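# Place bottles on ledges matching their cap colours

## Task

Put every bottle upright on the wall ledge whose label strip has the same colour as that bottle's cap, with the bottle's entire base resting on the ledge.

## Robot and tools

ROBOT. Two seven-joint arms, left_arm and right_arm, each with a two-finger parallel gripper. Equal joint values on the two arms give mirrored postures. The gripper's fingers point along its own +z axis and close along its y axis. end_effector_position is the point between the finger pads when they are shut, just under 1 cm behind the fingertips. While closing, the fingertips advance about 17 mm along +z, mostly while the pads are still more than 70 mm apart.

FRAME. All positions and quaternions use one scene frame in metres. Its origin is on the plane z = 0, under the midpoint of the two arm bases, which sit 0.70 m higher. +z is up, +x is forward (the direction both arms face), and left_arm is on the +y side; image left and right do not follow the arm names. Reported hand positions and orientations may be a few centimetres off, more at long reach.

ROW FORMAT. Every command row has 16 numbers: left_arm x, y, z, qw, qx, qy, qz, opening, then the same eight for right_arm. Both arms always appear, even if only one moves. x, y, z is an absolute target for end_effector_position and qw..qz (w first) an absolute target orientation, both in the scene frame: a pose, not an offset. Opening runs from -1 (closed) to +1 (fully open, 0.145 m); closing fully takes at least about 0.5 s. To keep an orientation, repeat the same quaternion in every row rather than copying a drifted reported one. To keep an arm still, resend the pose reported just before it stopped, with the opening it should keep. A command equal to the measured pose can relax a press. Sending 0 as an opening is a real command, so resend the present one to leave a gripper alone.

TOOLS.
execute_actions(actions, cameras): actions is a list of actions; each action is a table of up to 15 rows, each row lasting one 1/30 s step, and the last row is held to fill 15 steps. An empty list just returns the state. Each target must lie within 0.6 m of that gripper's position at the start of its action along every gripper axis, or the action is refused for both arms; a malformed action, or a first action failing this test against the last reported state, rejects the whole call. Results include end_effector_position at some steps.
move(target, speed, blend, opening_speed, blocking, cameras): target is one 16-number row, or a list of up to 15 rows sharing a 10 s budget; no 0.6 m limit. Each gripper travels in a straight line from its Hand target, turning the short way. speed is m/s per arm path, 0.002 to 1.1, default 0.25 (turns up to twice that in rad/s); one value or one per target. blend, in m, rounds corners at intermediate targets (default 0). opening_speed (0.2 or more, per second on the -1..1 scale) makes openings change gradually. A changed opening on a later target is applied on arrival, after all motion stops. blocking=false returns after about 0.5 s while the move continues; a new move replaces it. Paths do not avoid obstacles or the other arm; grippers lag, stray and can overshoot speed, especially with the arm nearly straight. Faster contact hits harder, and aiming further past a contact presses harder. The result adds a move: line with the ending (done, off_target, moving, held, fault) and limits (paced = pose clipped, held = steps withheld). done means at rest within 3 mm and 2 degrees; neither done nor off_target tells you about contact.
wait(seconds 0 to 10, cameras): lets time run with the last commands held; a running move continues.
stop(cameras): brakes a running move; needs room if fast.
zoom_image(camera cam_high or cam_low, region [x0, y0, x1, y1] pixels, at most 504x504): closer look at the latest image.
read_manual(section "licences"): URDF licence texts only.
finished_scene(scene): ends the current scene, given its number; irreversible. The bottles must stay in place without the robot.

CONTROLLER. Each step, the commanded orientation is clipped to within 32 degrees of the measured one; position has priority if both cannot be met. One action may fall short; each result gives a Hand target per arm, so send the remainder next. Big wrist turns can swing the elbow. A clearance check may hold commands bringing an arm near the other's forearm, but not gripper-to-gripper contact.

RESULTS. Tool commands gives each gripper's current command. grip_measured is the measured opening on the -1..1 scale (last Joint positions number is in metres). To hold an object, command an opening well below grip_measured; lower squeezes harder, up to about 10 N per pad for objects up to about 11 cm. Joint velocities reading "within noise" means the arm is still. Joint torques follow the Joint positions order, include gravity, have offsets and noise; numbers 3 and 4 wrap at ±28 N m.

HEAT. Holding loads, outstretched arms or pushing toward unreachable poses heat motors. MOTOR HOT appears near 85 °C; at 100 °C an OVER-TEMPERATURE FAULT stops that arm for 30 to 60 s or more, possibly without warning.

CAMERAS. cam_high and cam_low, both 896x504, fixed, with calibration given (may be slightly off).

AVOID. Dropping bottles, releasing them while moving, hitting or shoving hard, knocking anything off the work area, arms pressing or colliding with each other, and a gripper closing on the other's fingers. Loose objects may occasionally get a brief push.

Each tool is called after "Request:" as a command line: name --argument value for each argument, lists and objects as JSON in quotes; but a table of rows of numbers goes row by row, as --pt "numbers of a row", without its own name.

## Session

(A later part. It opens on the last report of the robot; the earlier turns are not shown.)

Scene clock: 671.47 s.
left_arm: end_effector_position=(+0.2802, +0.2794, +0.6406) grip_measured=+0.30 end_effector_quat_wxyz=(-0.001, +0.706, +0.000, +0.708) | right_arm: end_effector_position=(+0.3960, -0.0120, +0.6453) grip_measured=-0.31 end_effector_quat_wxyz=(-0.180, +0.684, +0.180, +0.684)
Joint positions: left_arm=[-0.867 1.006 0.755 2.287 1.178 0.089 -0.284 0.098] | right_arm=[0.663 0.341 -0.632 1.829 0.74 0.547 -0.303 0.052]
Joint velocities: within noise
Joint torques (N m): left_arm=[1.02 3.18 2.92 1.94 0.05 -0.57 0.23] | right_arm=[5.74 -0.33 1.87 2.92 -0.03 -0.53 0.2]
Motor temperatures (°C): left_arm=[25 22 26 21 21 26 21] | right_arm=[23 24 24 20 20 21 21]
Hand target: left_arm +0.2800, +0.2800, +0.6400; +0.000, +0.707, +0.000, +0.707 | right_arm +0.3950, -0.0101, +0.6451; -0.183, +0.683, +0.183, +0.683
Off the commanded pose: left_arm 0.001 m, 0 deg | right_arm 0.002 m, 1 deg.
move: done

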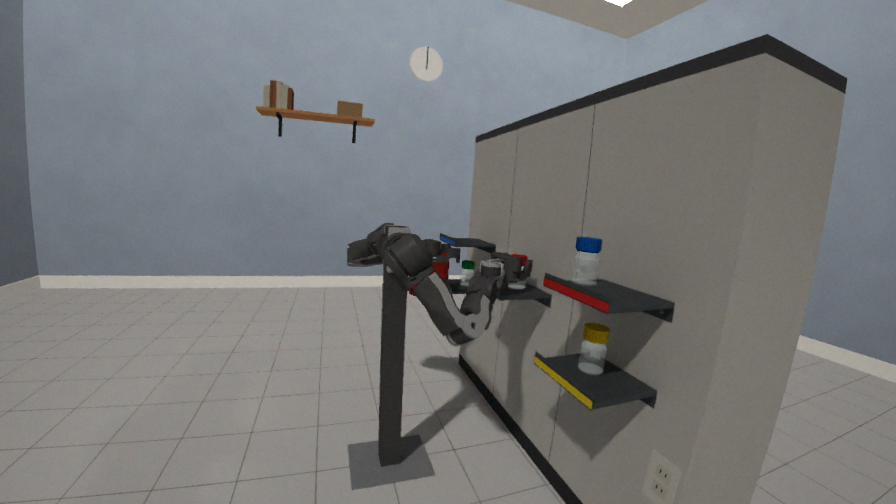

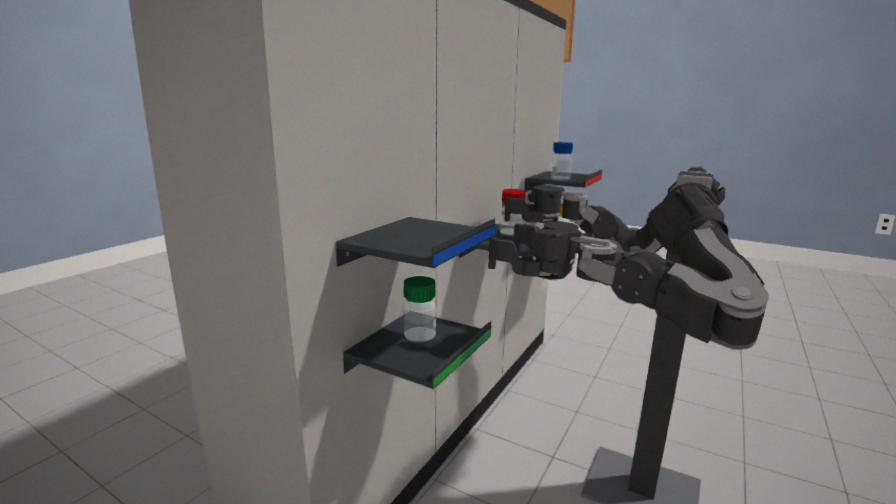

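Request:
move --pt "0.28 0.28 0.64 0 0.7071 0 0.7071 0.3 0.396 -0.012 0.69 -0.183 0.683 0.183 0.683 -0.55" --pt "0.28 0.28 0.64 0 0.7071 0 0.7071 0.3 0.30 -0.075 0.70 -0.183 0.683 0.183 0.683 -0.55" --pt "0.28 0.28 0.64 0 0.7071 0 0.7071 0.3 0.27 -0.25 0.75 0 0.7071 0 0.7071 -0.55" --pt "0.28 0.28 0.64 0 0.7071 0 0.7071 0.3 0.27 -0.43 0.80 0 0.7071 0 0.7071 -0.55" --speed 0.14

Scene clock: 688.17 s.
left_arm: end_effector_position=(+0.2802, +0.2794, +0.6406) grip_measured=+0.30 end_effector_quat_wxyz=(-0.001, +0.706, +0.000, +0.708) | right_arm: end_effector_position=(+0.2700, -0.4319, +0.7961) grip_measured=-0.31 end_effector_quat_wxyz=(+0.000, +0.712, -0.005, +0.702)
Joint positions: left_arm=[-0.867 1.006 0.755 2.287 1.178 0.089 -0.284 0.098] | right_arm=[-0.667 1.3 1.475 1.534 1.242 0.772 0.418 0.052]
Joint velocities: within noise
Joint torques (N m): left_arm=[1.04 3.15 2.91 1.92 0.05 -0.57 0.23] | right_arm=[2.23 8.22 3.66 1.25 0.32 -0.73 0.19]
Motor temperatures (°C): left_arm=[24 22 26 21 21 26 21] | right_arm=[23 24 24 20 20 21 21]
Hand target: left_arm +0.2800, +0.2800, +0.6401; +0.000, +0.707, +0.000, +0.707 | right_arm +0.2700, -0.4300, +0.8000; +0.000, +0.707, +0.000, +0.707
Off the commanded pose: left_arm 0.001 m, 0 deg | right_arm 0.004 m, 1 deg.
move: off_target (right_arm)

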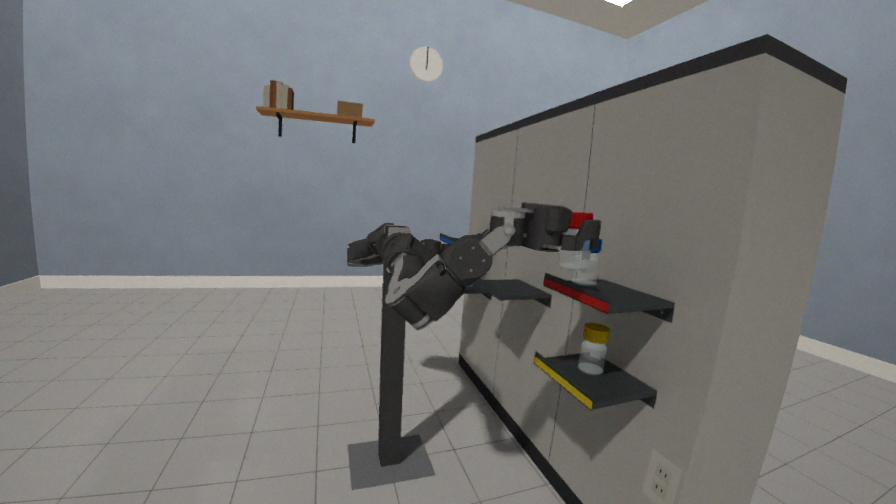

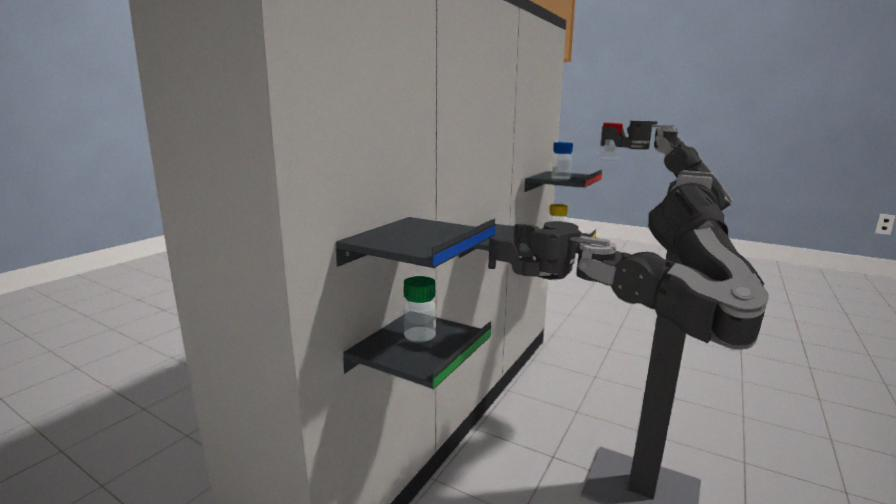

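Request:
move --pt "0.28 0.28 0.64 0 0.7071 0 0.7071 0.3 0.33 -0.448 0.795 0 0.7071 0 0.7071 -0.55" --pt "0.28 0.28 0.64 0 0.7071 0 0.7071 0.3 0.395 -0.448 0.785 0 0.7071 0 0.7071 -0.55" --speed 0.1

Request:
zoom_image --camera "cam_high" --region '[520, 190, 690, 330]'

Request:
zoom_image --camera "cam_low" --region '[510, 100, 650, 220]'

Scene clock: 697.63 s.
left_arm: end_effector_position=(+0.2802, +0.2794, +0.6406) grip_measured=+0.30 end_effector_quat_wxyz=(-0.001, +0.706, +0.000, +0.708) | right_arm: end_effector_position=(+0.3954, -0.4490, +0.7806) grip_measured=-0.31 end_effector_quat_wxyz=(+0.003, +0.714, -0.002, +0.700)
Joint positions: left_arm=[-0.867 1.006 0.755 2.287 1.178 0.089 -0.284 0.098] | right_arm=[-0.958 1.797 1.216 0.977 1.533 0.293 0.392 0.052]
Joint velocities: within noise
Joint torques (N m): left_arm=[1.04 3.18 2.91 1.92 0.05 -0.57 0.23] | right_arm=[4.73 5.34 4.75 0.47 0.51 -0.74 0.18]
Motor temperatures (°C): left_arm=[24 22 26 21 21 26 21] | right_arm=[22 24 24 20 20 21 21]
Hand target: left_arm +0.2800, +0.2800, +0.6401; +0.000, +0.707, +0.000, +0.707 | right_arm +0.3950, -0.4480, +0.7851; +0.000, +0.707, +0.000, +0.707
Off the commanded pose: left_arm 0.001 m, 0 deg | right_arm 0.005 m, 1 deg.
move: off_target (right_arm)

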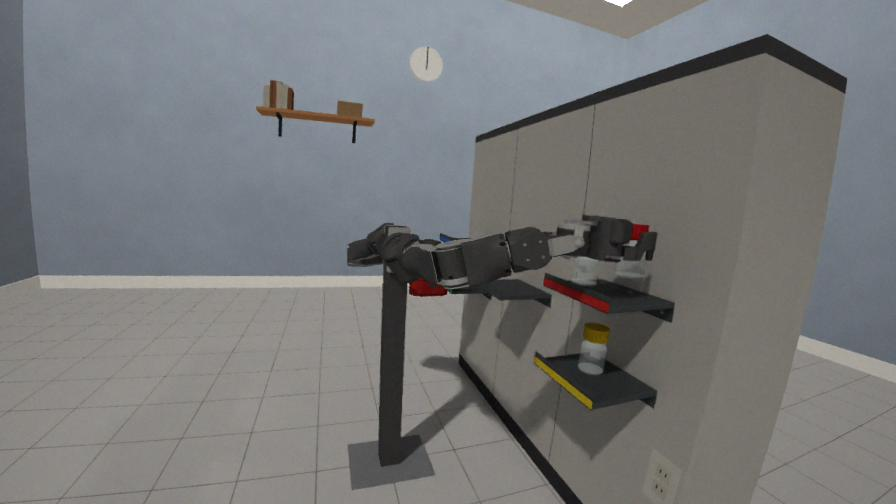

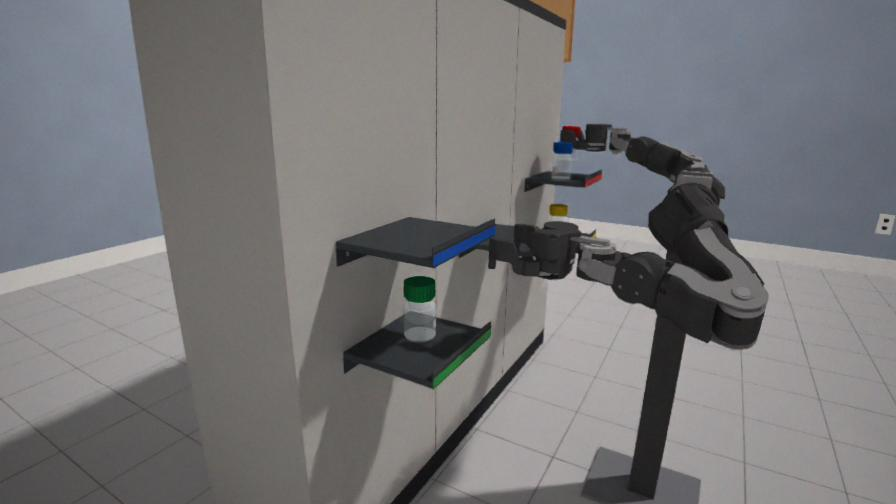

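Scaled by 2.965 from the camera's 896x504 image, which has a finer 1280x720 frame.

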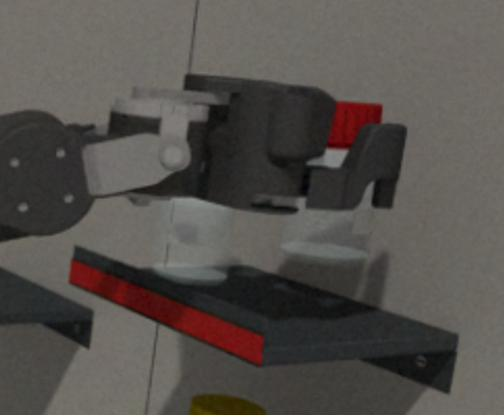

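Scaled by 3.600 from the camera's 896x504 image, which has a finer 1280x720 frame.

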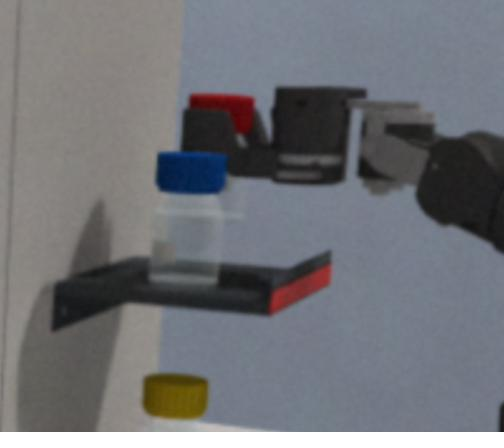

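Request:
move --pt "0.28 0.28 0.64 0 0.7071 0 0.7071 0.3 0.395 -0.448 0.764 0 0.7071 0 0.7071 -0.55" --speed 0.05 --cameras '["cam_high"]'

Request:
zoom_image --camera "cam_high" --region '[520, 190, 690, 330]'

Scene clock: 705.20 s.
left_arm: end_effector_position=(+0.2802, +0.2794, +0.6406) grip_measured=+0.30 end_effector_quat_wxyz=(-0.001, +0.706, +0.000, +0.708) | right_arm: end_effector_position=(+0.3951, -0.4476, +0.7600) grip_measured=-0.31 end_effector_quat_wxyz=(-0.001, +0.713, +0.001, +0.701)
Joint positions: left_arm=[-0.867 1.006 0.755 2.287 1.178 0.089 -0.284 0.098] | right_arm=[-1.024 1.762 1.216 1.018 1.551 0.224 0.386 0.052]
Joint velocities: within noise
Joint torques (N m): left_arm=[1.02 3.15 2.92 1.92 0.05 -0.57 0.23] | right_arm=[4.5 5.05 4.67 0.47 0.53 -0.75 -0.15]
Motor temperatures (°C): left_arm=[24 22 26 21 21 26 21] | right_arm=[23 24 24 20 20 21 21]
Hand target: left_arm +0.2800, +0.2800, +0.6401; +0.000, +0.707, +0.000, +0.707 | right_arm +0.3949, -0.4481, +0.7639; +0.000, +0.707, +0.000, +0.707
Off the commanded pose: left_arm 0.001 m, 0 deg | right_arm 0.004 m, 1 deg.
move: off_target (right_arm)
Images, in order (width x height): cam_high 896x504.

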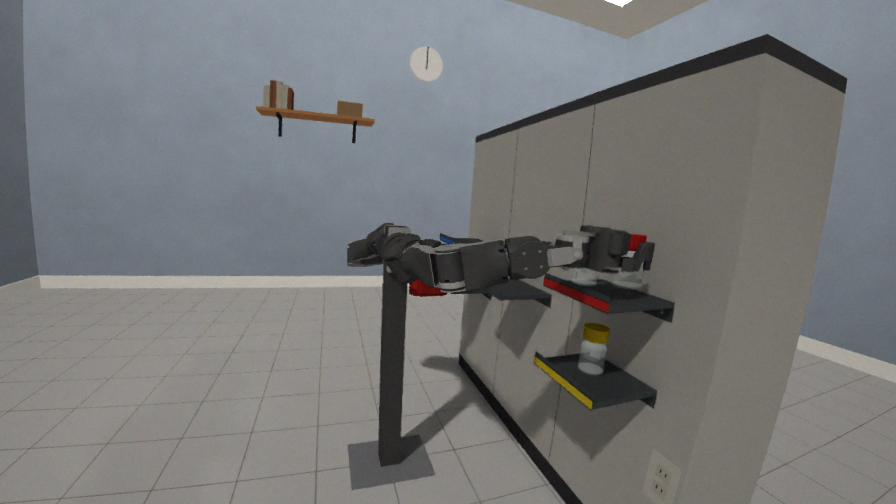

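Scaled by 2.965 from the camera's 896x504 image, which has a finer 1280x720 frame.

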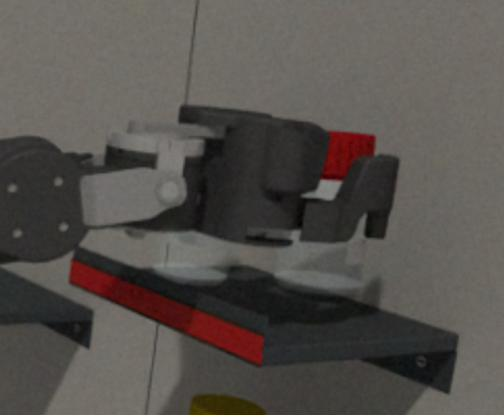

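Request:
move --pt "0.28 0.28 0.64 0 0.7071 0 0.7071 0.3 0.395 -0.448 0.754 0 0.7071 0 0.7071 -0.55" --speed 0.02 --cameras '[]'

Request:
move --pt "0.28 0.28 0.64 0 0.7071 0 0.7071 0.3 0.395 -0.448 0.748 0 0.7071 0 0.7071 -0.55" --speed 0.02 --cameras '["cam_high"]'

Request:
zoom_image --camera "cam_high" --region '[520, 190, 690, 330]'

Scene clock: 714.10 s.
left_arm: end_effector_position=(+0.2802, +0.2794, +0.6406) grip_measured=+0.30 end_effector_quat_wxyz=(-0.001, +0.706, +0.000, +0.708) | right_arm: end_effector_position=(+0.3954, -0.4474, +0.7487) grip_measured=-0.31 end_effector_quat_wxyz=(-0.001, +0.715, +0.002, +0.699)
Joint positions: left_arm=[-0.867 1.006 0.755 2.287 1.178 0.089 -0.284 0.098] | right_arm=[-1.076 1.748 1.234 1.033 1.556 0.193 0.381 0.052]
Joint velocities: within noise
Joint torques (N m): left_arm=[1.04 3.15 2.91 1.92 0.05 -0.57 0.23] | right_arm=[4.44 4.39 5.86 0.35 0.5 -0.71 -0.18]
Motor temperatures (°C): left_arm=[24 22 26 21 21 26 21] | right_arm=[23 24 25 20 20 21 21]
Hand target: left_arm +0.2800, +0.2800, +0.6401; +0.000, +0.707, +0.000, +0.707 | right_arm +0.3950, -0.4480, +0.7541; +0.000, +0.707, +0.000, +0.707
Off the commanded pose: left_arm 0.001 m, 0 deg | right_arm 0.005 m, 1 deg.
joint sent to its limit (right arm) — joint 5 (forearm roll), upper limit. The joint targets still meet the commanded pose.
move: off_target (right_arm)
No camera images: "cameras" was empty.

Scene clock: 714.80 s.
left_arm: end_effector_position=(+0.2802, +0.2794, +0.6406) grip_measured=+0.30 end_effector_quat_wxyz=(-0.001, +0.706, +0.000, +0.708) | right_arm: end_effector_position=(+0.3955, -0.4472, +0.7429) grip_measured=-0.31 end_effector_quat_wxyz=(-0.001, +0.715, +0.002, +0.699)
Joint positions: left_arm=[-0.867 1.006 0.755 2.287 1.178 0.089 -0.284 0.098] | right_arm=[-1.118 1.74 1.261 1.041 1.556 0.175 0.378 0.052]
Joint velocities: within noise
Joint torques (N m): left_arm=[1.02 3.18 2.92 1.92 0.05 -0.57 0.23] | right_arm=[4.31 3.92 5.94 0.47 0.49 -0.76 -0.15]
Motor temperatures (°C): left_arm=[24 22 26 21 21 26 21] | right_arm=[23 24 25 20 20 21 21]
Hand target: left_arm +0.2800, +0.2800, +0.6401; +0.000, +0.707, +0.000, +0.707 | right_arm +0.3950, -0.4479, +0.7481; +0.000, +0.707, +0.000, +0.707
Off the commanded pose: left_arm 0.001 m, 0 deg | right_arm 0.005 m, 1 deg.
joint sent to its limit (right arm) — joint 5 (forearm roll), upper limit. The joint targets still meet the commanded pose.
move: off_target (right_arm)
Images, in order (width x height): cam_high 896x504.

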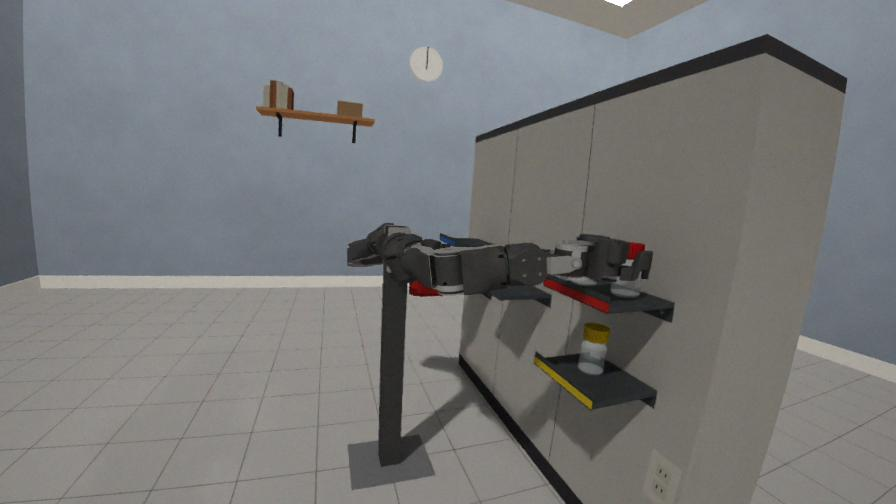

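Scaled by 2.965 from the camera's 896x504 image, which has a finer 1280x720 frame.

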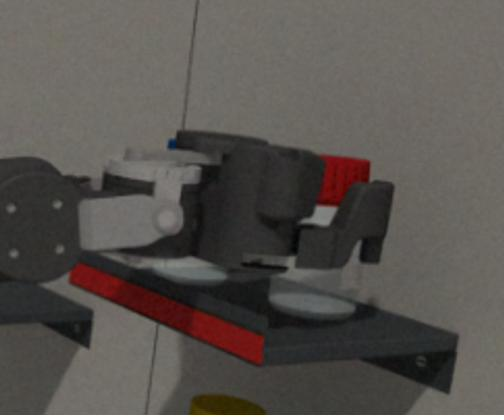

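Request:
move --pt "0.28 0.28 0.64 0 0.7071 0 0.7071 0.3 0.395 -0.448 0.742 0 0.7071 0 0.7071 -0.55" --speed 0.02 --cameras '["cam_high"]'

Request:
zoom_image --camera "cam_high" --region '[590, 240, 680, 320]'

Scene clock: 723.13 s.
left_arm: end_effector_position=(+0.2802, +0.2794, +0.6406) grip_measured=+0.30 end_effector_quat_wxyz=(-0.001, +0.706, +0.000, +0.708) | right_arm: end_effector_position=(+0.3955, -0.4469, +0.7393) grip_measured=-0.31 end_effector_quat_wxyz=(-0.002, +0.711, +0.002, +0.703)
Joint positions: left_arm=[-0.867 1.006 0.755 2.287 1.178 0.089 -0.284 0.098] | right_arm=[-1.162 1.734 1.293 1.048 1.558 0.153 0.376 0.052]
Joint velocities: within noise
Joint torques (N m): left_arm=[1.02 3.18 2.91 1.94 0.05 -0.57 0.23] | right_arm=[3.89 3.39 5.49 0.51 0.42 -0.58 -0.17]
Motor temperatures (°C): left_arm=[24 22 26 21 21 26 21] | right_arm=[23 24 25 20 20 22 21]
Hand target: left_arm +0.2800, +0.2800, +0.6401; +0.000, +0.707, +0.000, +0.707 | right_arm +0.3950, -0.4481, +0.7419; +0.000, +0.707, +0.000, +0.707
Off the commanded pose: left_arm 0.001 m, 0 deg | right_arm 0.003 m, 1 deg.
joint sent to its limit (right arm) — joint 5 (forearm roll), upper limit. The joint targets still meet the commanded pose.
move: done
Images, in order (width x height): cam_high 896x504.

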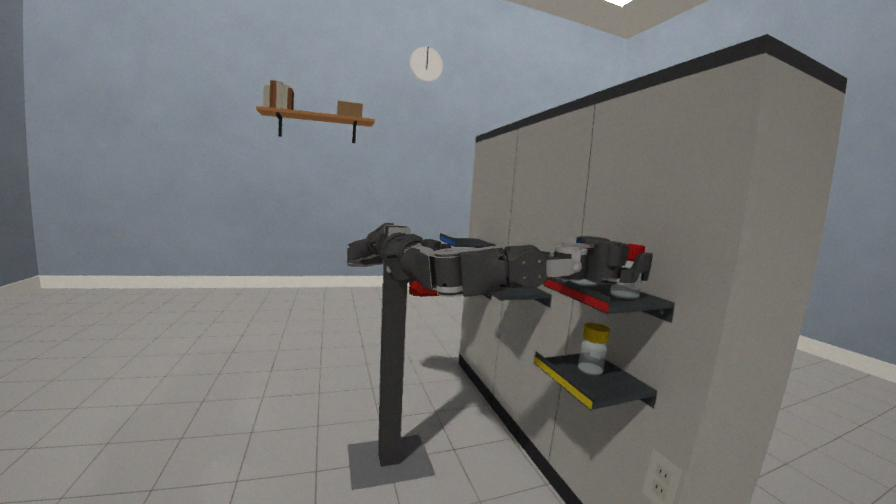

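Scaled by 5.600 from the camera's 896x504 image, which has a finer 1280x720 frame.

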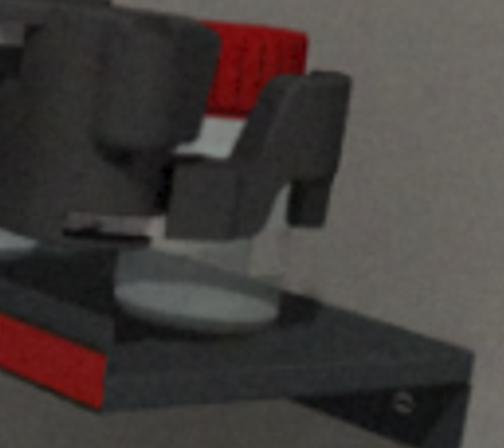

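Request:
move --pt "0.28 0.28 0.64 0 0.7071 0 0.7071 0.3 0.395 -0.448 0.738 0 0.7071 0 0.7071 -0.55" --pt "0.28 0.28 0.64 0 0.7071 0 0.7071 0.3 0.395 -0.448 0.738 0 0.7071 0 0.7071 0.05" --pt "0.28 0.28 0.64 0 0.7071 0 0.7071 0.3 0.395 -0.448 0.747 0 0.7071 0 0.7071 0.05" --speed 0.03 --opening_speed 0.8

Request:
zoom_image --camera "cam_high" --region '[520, 190, 690, 330]'

Request:
zoom_image --camera "cam_low" --region '[510, 100, 650, 220]'

Scene clock: 737.60 s.
left_arm: end_effector_position=(+0.2802, +0.2794, +0.6406) grip_measured=+0.30 end_effector_quat_wxyz=(-0.001, +0.706, +0.000, +0.708) | right_arm: end_effector_position=(+0.3946, -0.4484, +0.7464) grip_measured=+0.05 end_effector_quat_wxyz=(+0.000, +0.706, +0.000, +0.708)
Joint positions: left_arm=[-0.867 1.006 0.755 2.287 1.178 0.089 -0.284 0.098] | right_arm=[-1.162 1.734 1.319 1.043 1.552 0.163 0.373 0.079]
Joint velocities: within noise
Joint torques (N m): left_arm=[1.04 3.15 2.92 1.92 0.05 -0.57 0.23] | right_arm=[4.65 4.39 4.03 0.24 0.3 -0.28 -0.03]
Motor temperatures (°C): left_arm=[23 22 26 21 21 25 21] | right_arm=[23 24 25 19 20 21 21]
Hand target: left_arm +0.2800, +0.2800, +0.6401; +0.000, +0.707, +0.000, +0.707 | right_arm +0.3950, -0.4481, +0.7469; +0.000, +0.707, +0.000, +0.707
Off the commanded pose: left_arm 0.001 m, 0 deg | right_arm 0.001 m, 0 deg.
move: done

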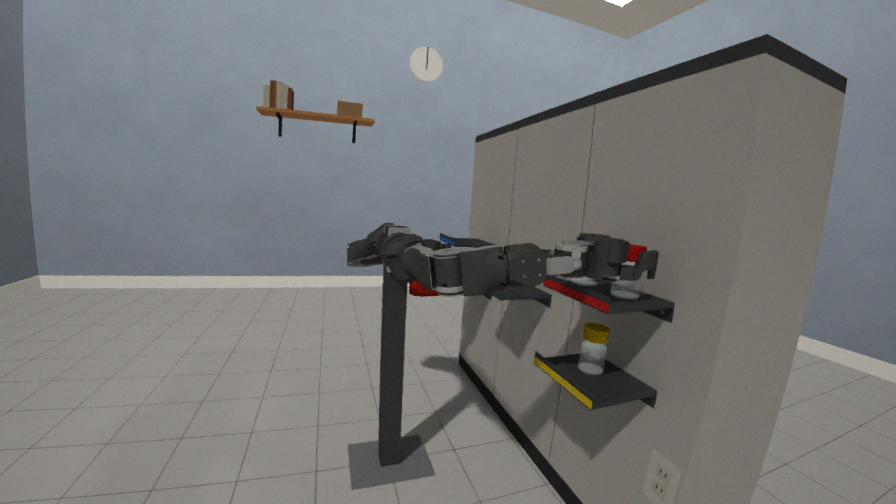

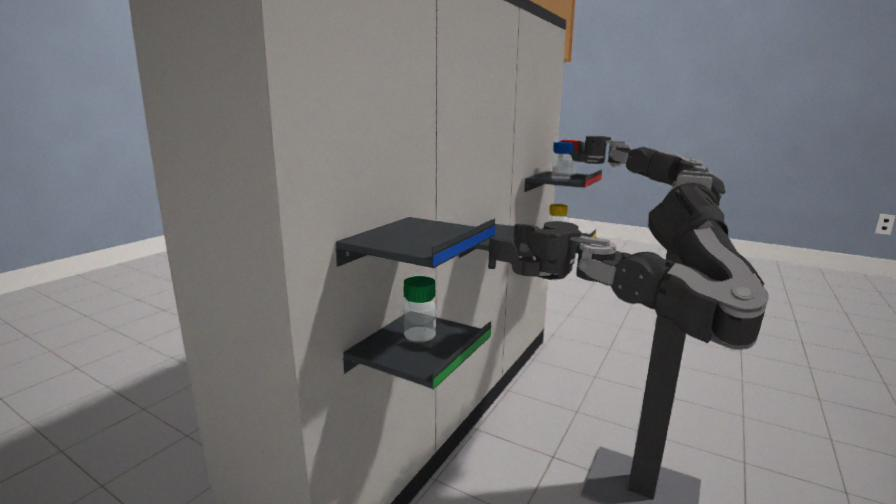

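Scaled by 2.965 from the camera's 896x504 image, which has a finer 1280x720 frame.

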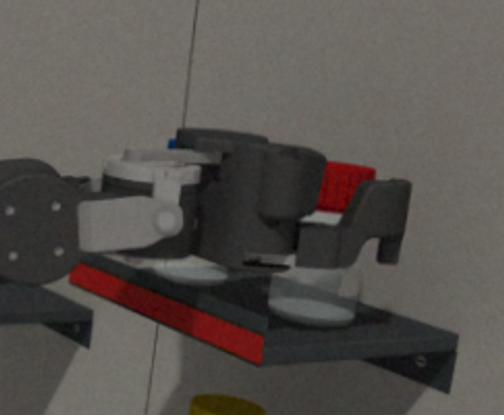

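Scaled by 3.600 from the camera's 896x504 image, which has a finer 1280x720 frame.

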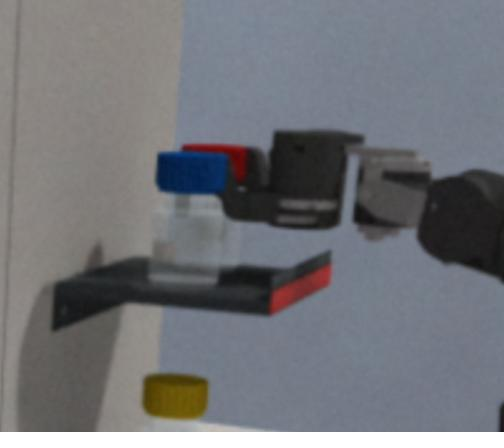

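Request:
move --pt "0.28 0.28 0.64 0 0.7071 0 0.7071 0.3 0.28 -0.448 0.755 0 0.7071 0 0.7071 0.05" --pt "0.28 0.28 0.64 0 0.7071 0 0.7071 0.3 0.27 -0.335 0.75 0 0.7071 0 0.7071 0.25" --pt "0.28 0.28 0.64 0 0.7071 0 0.7071 0.3 0.325 -0.335 0.75 0 0.7071 0 0.7071 0.25" --speed 0.12

Request:
zoom_image --camera "cam_high" --region '[520, 190, 690, 330]'

Request:
zoom_image --camera "cam_low" --region '[510, 100, 650, 220]'

Scene clock: 767.40 s.
left_arm: end_effector_position=(+0.2802, +0.2794, +0.6406) grip_measured=+0.30 end_effector_quat_wxyz=(-0.001, +0.706, +0.000, +0.708) | right_arm: end_effector_position=(+0.3249, -0.3341, +0.7510) grip_measured=+0.25 end_effector_quat_wxyz=(+0.000, +0.707, +0.003, +0.707)
Joint positions: left_arm=[-0.867 1.006 0.755 2.287 1.178 0.089 -0.284 0.098] | right_arm=[-0.805 1.358 1.203 1.926 1.559 0.413 -0.164 0.094]
Joint velocities: within noise
Joint torques (N m): left_arm=[1.02 3.18 2.92 1.92 0.05 -0.57 0.23] | right_arm=[2.7 4.55 2.8 0.42 0.04 -0.54 -0.16]
Motor temperatures (°C): left_arm=[23 22 26 21 21 25 21] | right_arm=[23 24 25 19 20 21 21]
Hand target: left_arm +0.2800, +0.2800, +0.6401; +0.000, +0.707, +0.000, +0.707 | right_arm +0.3250, -0.3350, +0.7499; +0.000, +0.707, +0.000, +0.707
Off the commanded pose: left_arm 0.001 m, 0 deg | right_arm 0.001 m, 0 deg.
joint sent to its limit (right arm) — joint 5 (forearm roll), upper limit. The joint targets still meet the commanded pose.
move: done

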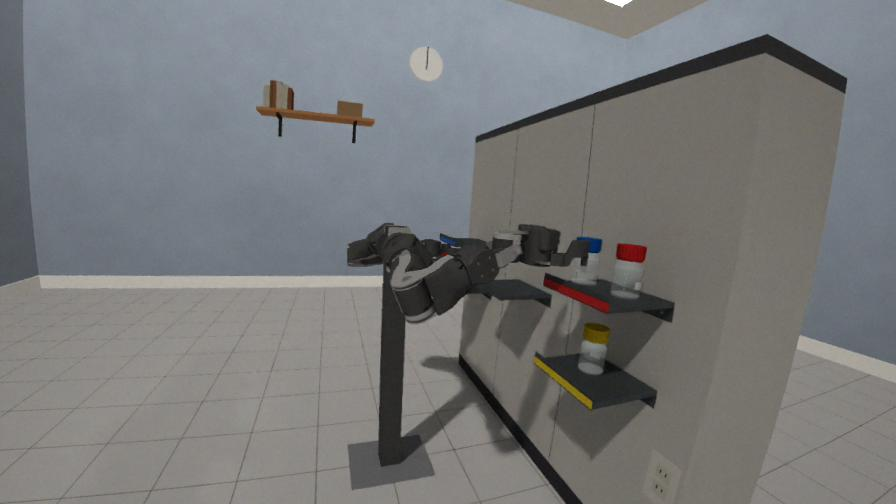

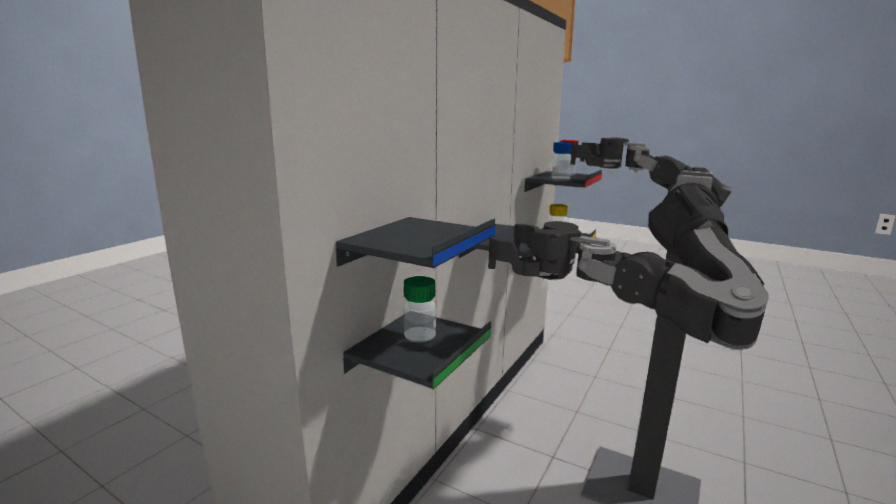

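Scaled by 2.965 from the camera's 896x504 image, which has a finer 1280x720 frame.

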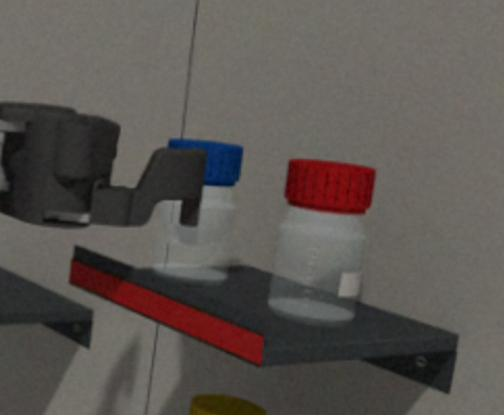

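Scaled by 3.600 from the camera's 896x504 image, which has a finer 1280x720 frame.

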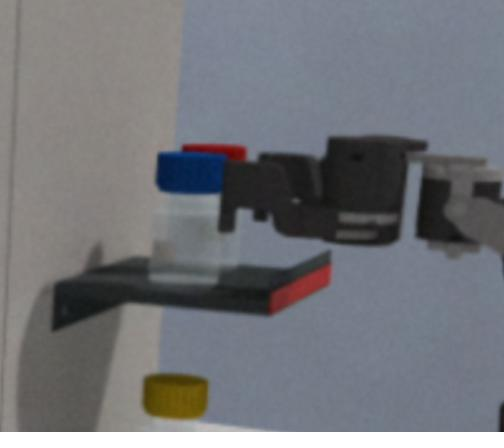

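Request:
move --pt "0.28 0.28 0.64 0 0.7071 0 0.7071 0.3 0.378 -0.337 0.746 0 0.7071 0 0.7071 0.25" --pt "0.28 0.28 0.64 0 0.7071 0 0.7071 0.3 0.378 -0.337 0.746 0 0.7071 0 0.7071 -0.1" --speed 0.07 --opening_speed 0.4

Request:
zoom_image --camera "cam_high" --region '[520, 190, 690, 330]'

Request:
zoom_image --camera "cam_low" --region '[510, 100, 650, 220]'

Scene clock: 789.47 s.
left_arm: end_effector_position=(+0.2802, +0.2794, +0.6406) grip_measured=+0.30 end_effector_quat_wxyz=(-0.001, +0.706, +0.000, +0.708) | right_arm: end_effector_position=(+0.3783, -0.3361, +0.7453) grip_measured=-0.10 end_effector_quat_wxyz=(+0.012, +0.703, +0.021, +0.711)
Joint positions: left_arm=[-0.867 1.006 0.755 2.287 1.178 0.089 -0.284 0.098] | right_arm=[-1.311 1.602 1.524 1.703 1.559 0.205 -0.145 0.068]
Joint velocities: within noise
Joint torques (N m): left_arm=[1.02 3.18 2.92 1.92 0.05 -0.56 0.23] | right_arm=[3.36 1.52 5.5 0.28 0.06 -0.33 -0.19]
Motor temperatures (°C): left_arm=[23 22 27 21 21 25 21] | right_arm=[22 24 24 19 20 21 21]
Hand target: left_arm +0.2800, +0.2800, +0.6401; +0.000, +0.707, +0.000, +0.707 | right_arm +0.3780, -0.3372, +0.7459; +0.014, +0.703, +0.019, +0.711
Off the commanded pose: left_arm 0.001 m, 0 deg | right_arm 0.001 m, 3 deg.
joint sent to its limit (right arm) — joint 1 (shoulder pitch), lower limit; joint 5 (forearm roll), upper limit. The joint targets are off in orientation, not in position.
move: off_target (right_arm); target 2's new opening was sent with right_arm's hand 0.002 m and 3 deg from that target

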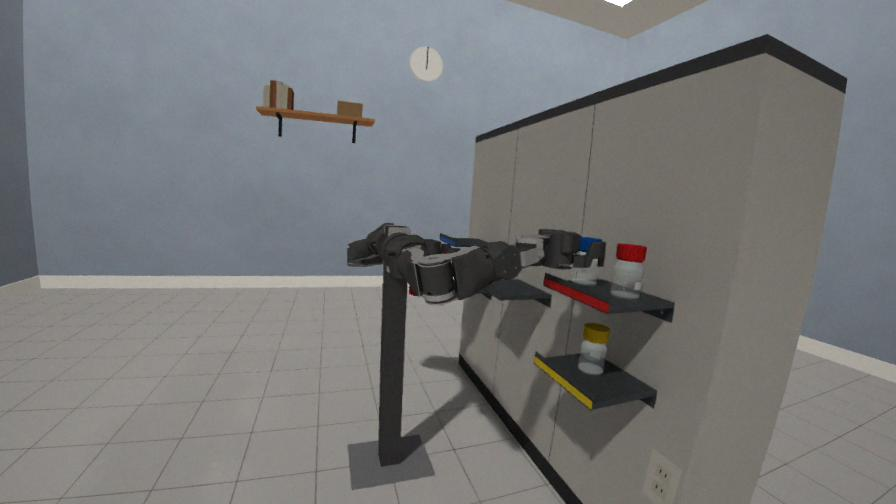

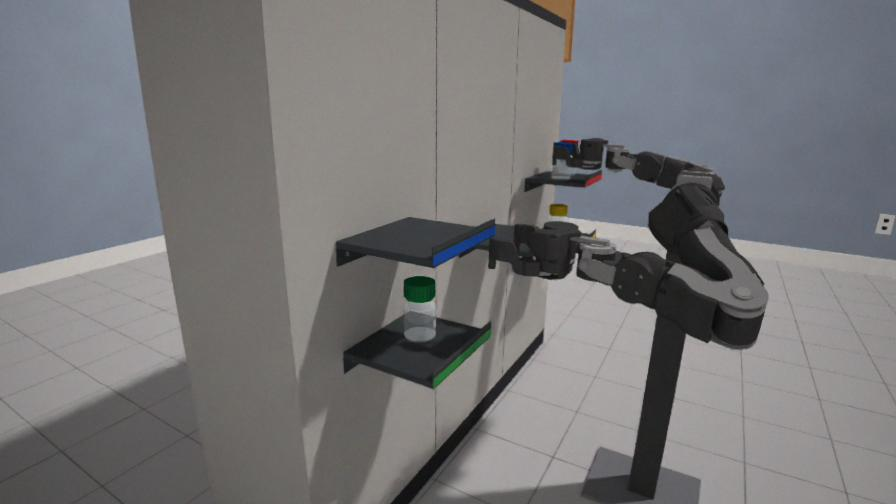

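Scaled by 2.965 from the camera's 896x504 image, which has a finer 1280x720 frame.

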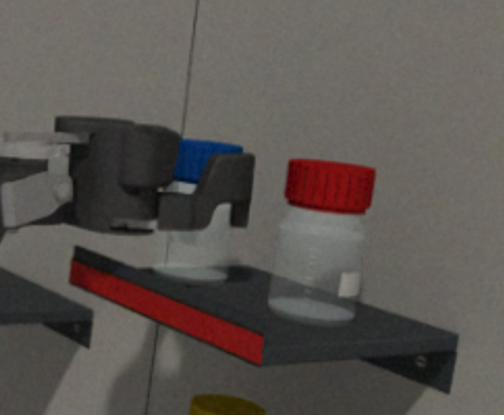

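Scaled by 3.600 from the camera's 896x504 image, which has a finer 1280x720 frame.

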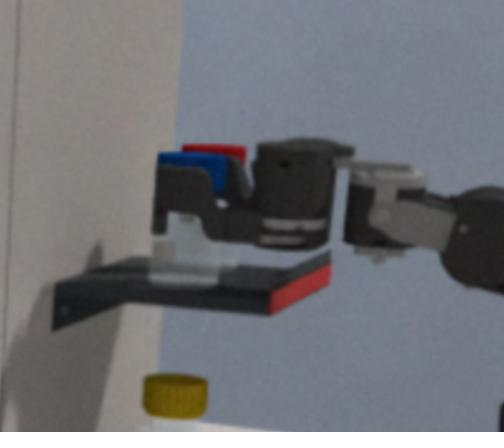

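Looks good; close and lift.

Request:
move --pt "0.28 0.28 0.64 0 0.7071 0 0.7071 0.3 0.380 -0.336 0.747 0.01 0.704 0.017 0.71 -0.1" --pt "0.28 0.28 0.64 0 0.7071 0 0.7071 0.3 0.380 -0.336 0.747 0.01 0.704 0.017 0.71 -0.55" --speed 0.07 --opening_speed 0.4

Request:
zoom_image --camera "cam_high" --region '[520, 190, 690, 330]'

Scene clock: 797.80 s.
left_arm: end_effector_position=(+0.2802, +0.2794, +0.6406) grip_measured=+0.30 end_effector_quat_wxyz=(-0.001, +0.706, +0.000, +0.708) | right_arm: end_effector_position=(+0.3800, -0.3365, +0.7455) grip_measured=-0.28 end_effector_quat_wxyz=(+0.013, +0.704, +0.020, +0.710)
Joint positions: left_arm=[-0.867 1.006 0.755 2.287 1.178 0.089 -0.284 0.098] | right_arm=[-1.311 1.61 1.526 1.695 1.559 0.211 -0.146 0.055]
Joint velocities: within noise
Joint torques (N m): left_arm=[1.02 3.15 2.92 1.92 0.05 -0.57 0.23] | right_arm=[3.44 2.33 5.78 0.28 0.07 -0.4 -0.03]
Motor temperatures (°C): left_arm=[23 22 27 21 21 25 21] | right_arm=[22 24 25 19 20 21 21]
Hand target: left_arm +0.2800, +0.2800, +0.6401; +0.000, +0.707, +0.000, +0.707 | right_arm +0.3800, -0.3360, +0.7469; +0.012, +0.703, +0.021, +0.711
Off the commanded pose: left_arm 0.001 m, 0 deg | right_arm 0.002 m, 1 deg.
joint sent to its limit (right arm) — joint 1 (shoulder pitch), lower limit; joint 5 (forearm roll), upper limit. The joint targets still meet the commanded pose.
move: done

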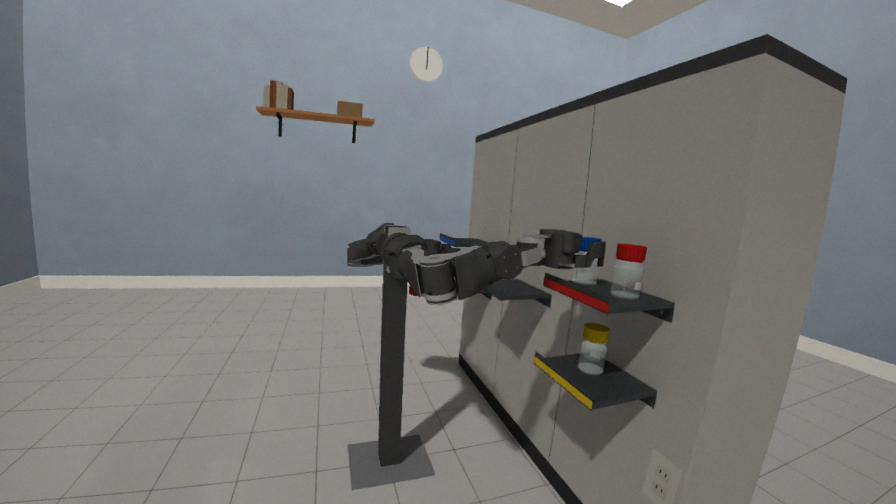

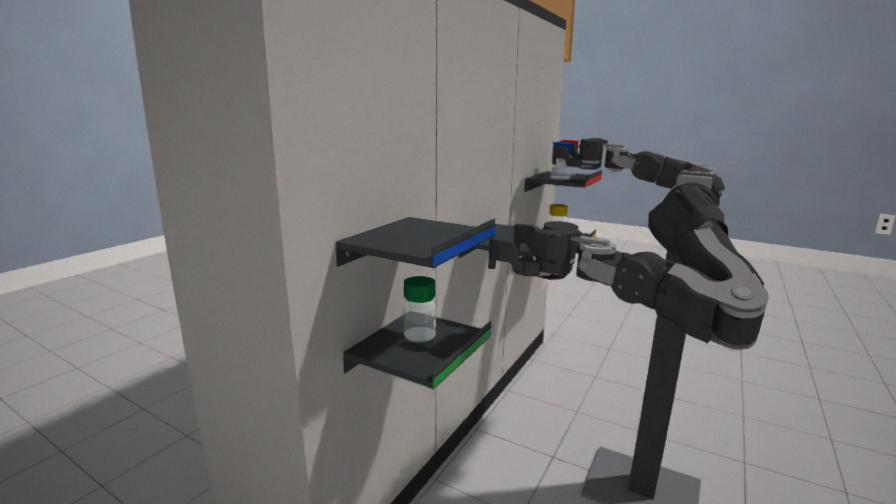

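Scaled by 2.965 from the camera's 896x504 image, which has a finer 1280x720 frame.

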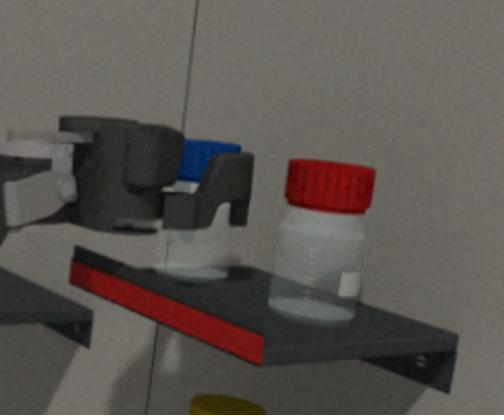

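Request:
move --pt "0.28 0.28 0.64 0 0.7071 0 0.7071 0.3 0.380 -0.336 0.785 0.01 0.704 0.017 0.71 -0.55" --pt "0.28 0.28 0.64 0 0.7071 0 0.7071 0.3 0.27 -0.336 0.785 0 0.7071 0 0.7071 -0.55" --pt "0.28 0.28 0.64 0 0.7071 0 0.7071 0.3 0.27 -0.26 0.74 0 0.7071 0 0.7071 -0.55" --pt "0.28 0.28 0.64 0 0.7071 0 0.7071 0.3 0.28 -0.17 0.70 -0.092 0.701 0.092 0.701 -0.55" --pt "0.28 0.28 0.64 0 0.7071 0 0.7071 0.3 0.305 -0.06 0.695 -0.183 0.683 0.183 0.683 -0.55" --speed 0.14 --blend 0.02

Scene clock: 814.47 s.
left_arm: end_effector_position=(+0.2802, +0.2794, +0.6406) grip_measured=+0.30 end_effector_quat_wxyz=(-0.001, +0.706, +0.000, +0.708) | right_arm: end_effector_position=(+0.3048, -0.0595, +0.6933) grip_measured=-0.28 end_effector_quat_wxyz=(-0.185, +0.686, +0.184, +0.680)
Joint positions: left_arm=[-0.867 1.006 0.755 2.287 1.178 0.089 -0.284 0.098] | right_arm=[0.583 0.662 -0.451 2.37 1.219 0.727 -0.616 0.055]
Joint velocities: within noise
Joint torques (N m): left_arm=[1.04 3.18 2.92 1.94 0.05 -0.57 0.23] | right_arm=[4.58 1.44 2.35 1.58 -0.32 -0.49 -0.02]
Motor temperatures (°C): left_arm=[23 22 27 21 21 25 21] | right_arm=[22 24 25 19 20 21 21]
Hand target: left_arm +0.2800, +0.2800, +0.6401; +0.000, +0.707, +0.000, +0.707 | right_arm +0.3050, -0.0600, +0.6950; -0.183, +0.683, +0.183, +0.683
Off the commanded pose: left_arm 0.001 m, 0 deg | right_arm 0.002 m, 1 deg.
move: done; blend cut to 0.019 m at target 1

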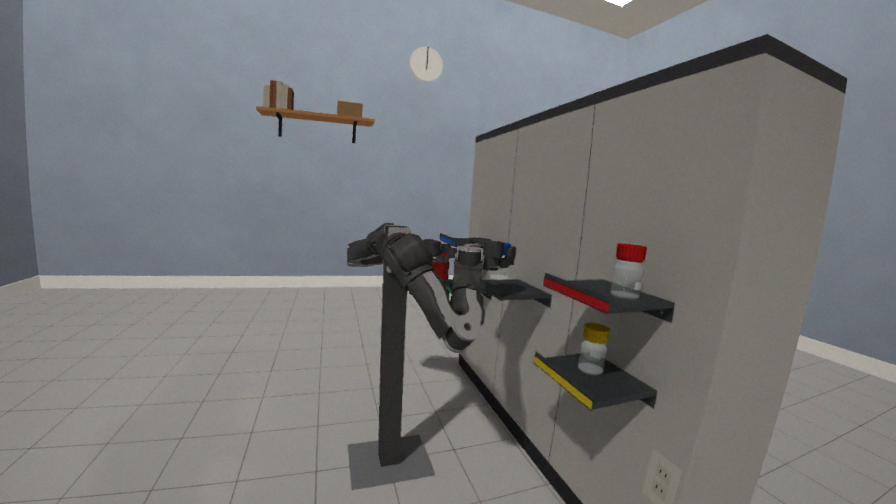

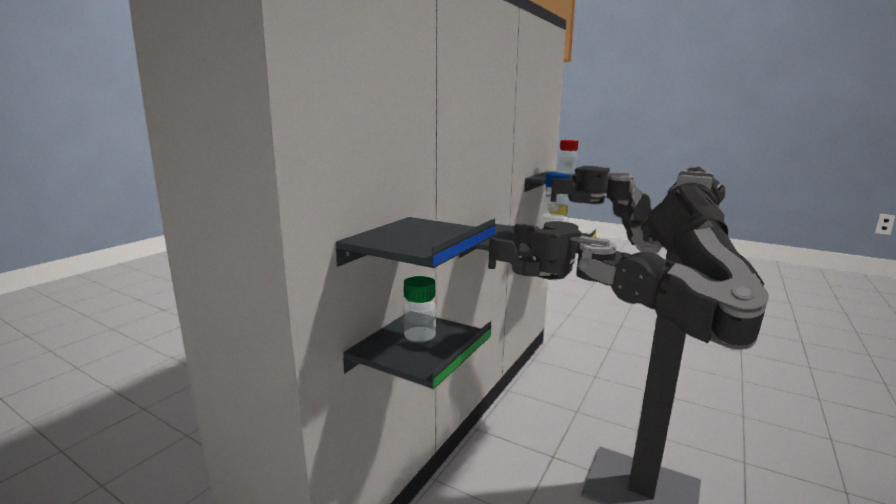

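Request:
move --pt "0.28 0.28 0.64 0 0.7071 0 0.7071 0.3 0.34 -0.025 0.69 -0.183 0.683 0.183 0.683 -0.55" --pt "0.28 0.28 0.64 0 0.7071 0 0.7071 0.3 0.395 0.0 0.675 -0.183 0.683 0.183 0.683 -0.55" --pt "0.28 0.28 0.64 0 0.7071 0 0.7071 0.3 0.395 0.0 0.658 -0.183 0.683 0.183 0.683 -0.55" --speed '[0.12,0.1,0.05]'

Request:
zoom_image --camera "cam_high" --region '[450, 220, 570, 320]'

Request:
zoom_image --camera "cam_low" --region '[450, 150, 610, 270]'

Scene clock: 828.03 s.
left_arm: end_effector_position=(+0.2802, +0.2794, +0.6406) grip_measured=+0.30 end_effector_quat_wxyz=(-0.001, +0.706, +0.000, +0.708) | right_arm: end_effector_position=(+0.3954, -0.0010, +0.6556) grip_measured=-0.28 end_effector_quat_wxyz=(-0.180, +0.688, +0.183, +0.679)
Joint positions: left_arm=[-0.867 1.006 0.755 2.287 1.178 0.089 -0.284 0.098] | right_arm=[0.794 0.391 -0.77 1.827 0.909 0.512 -0.445 0.055]
Joint velocities: within noise
Joint torques (N m): left_arm=[1.04 3.15 2.91 1.92 0.05 -0.57 0.23] | right_arm=[6.42 -0.38 2.81 2.61 -0.28 -0.78 0.16]
Motor temperatures (°C): left_arm=[22 22 27 21 21 25 21] | right_arm=[23 23 25 19 20 21 21]
Hand target: left_arm +0.2800, +0.2800, +0.6401; +0.000, +0.707, +0.000, +0.707 | right_arm +0.3949, +0.0000, +0.6580; -0.183, +0.683, +0.183, +0.683
Off the commanded pose: left_arm 0.001 m, 0 deg | right_arm 0.003 m, 1 deg.
move: done

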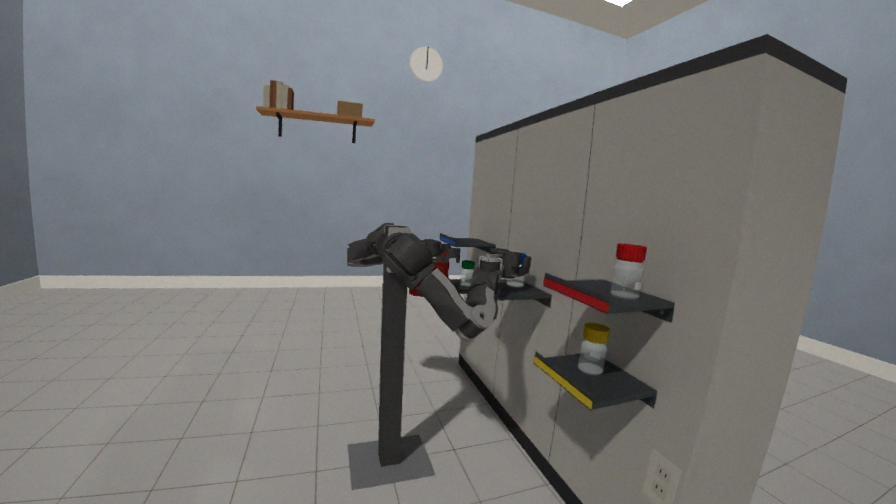

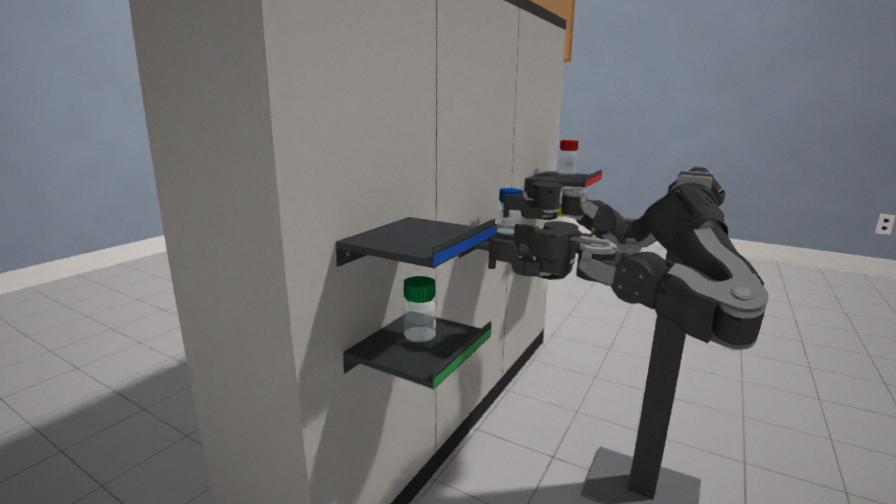

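Scaled by 4.200 from the camera's 896x504 image, which has a finer 1280x720 frame.

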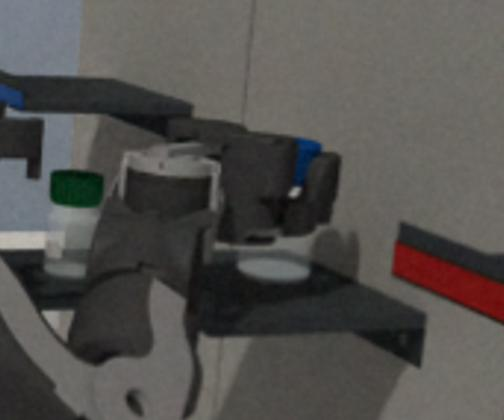

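Scaled by 3.150 from the camera's 896x504 image, which has a finer 1280x720 frame.

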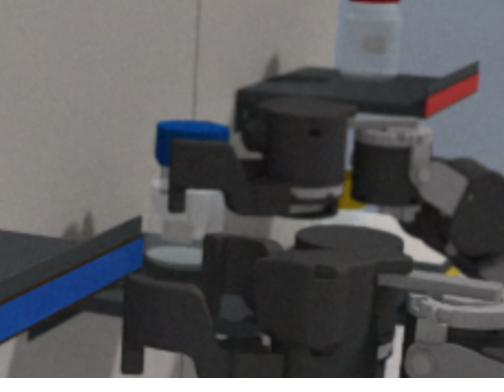

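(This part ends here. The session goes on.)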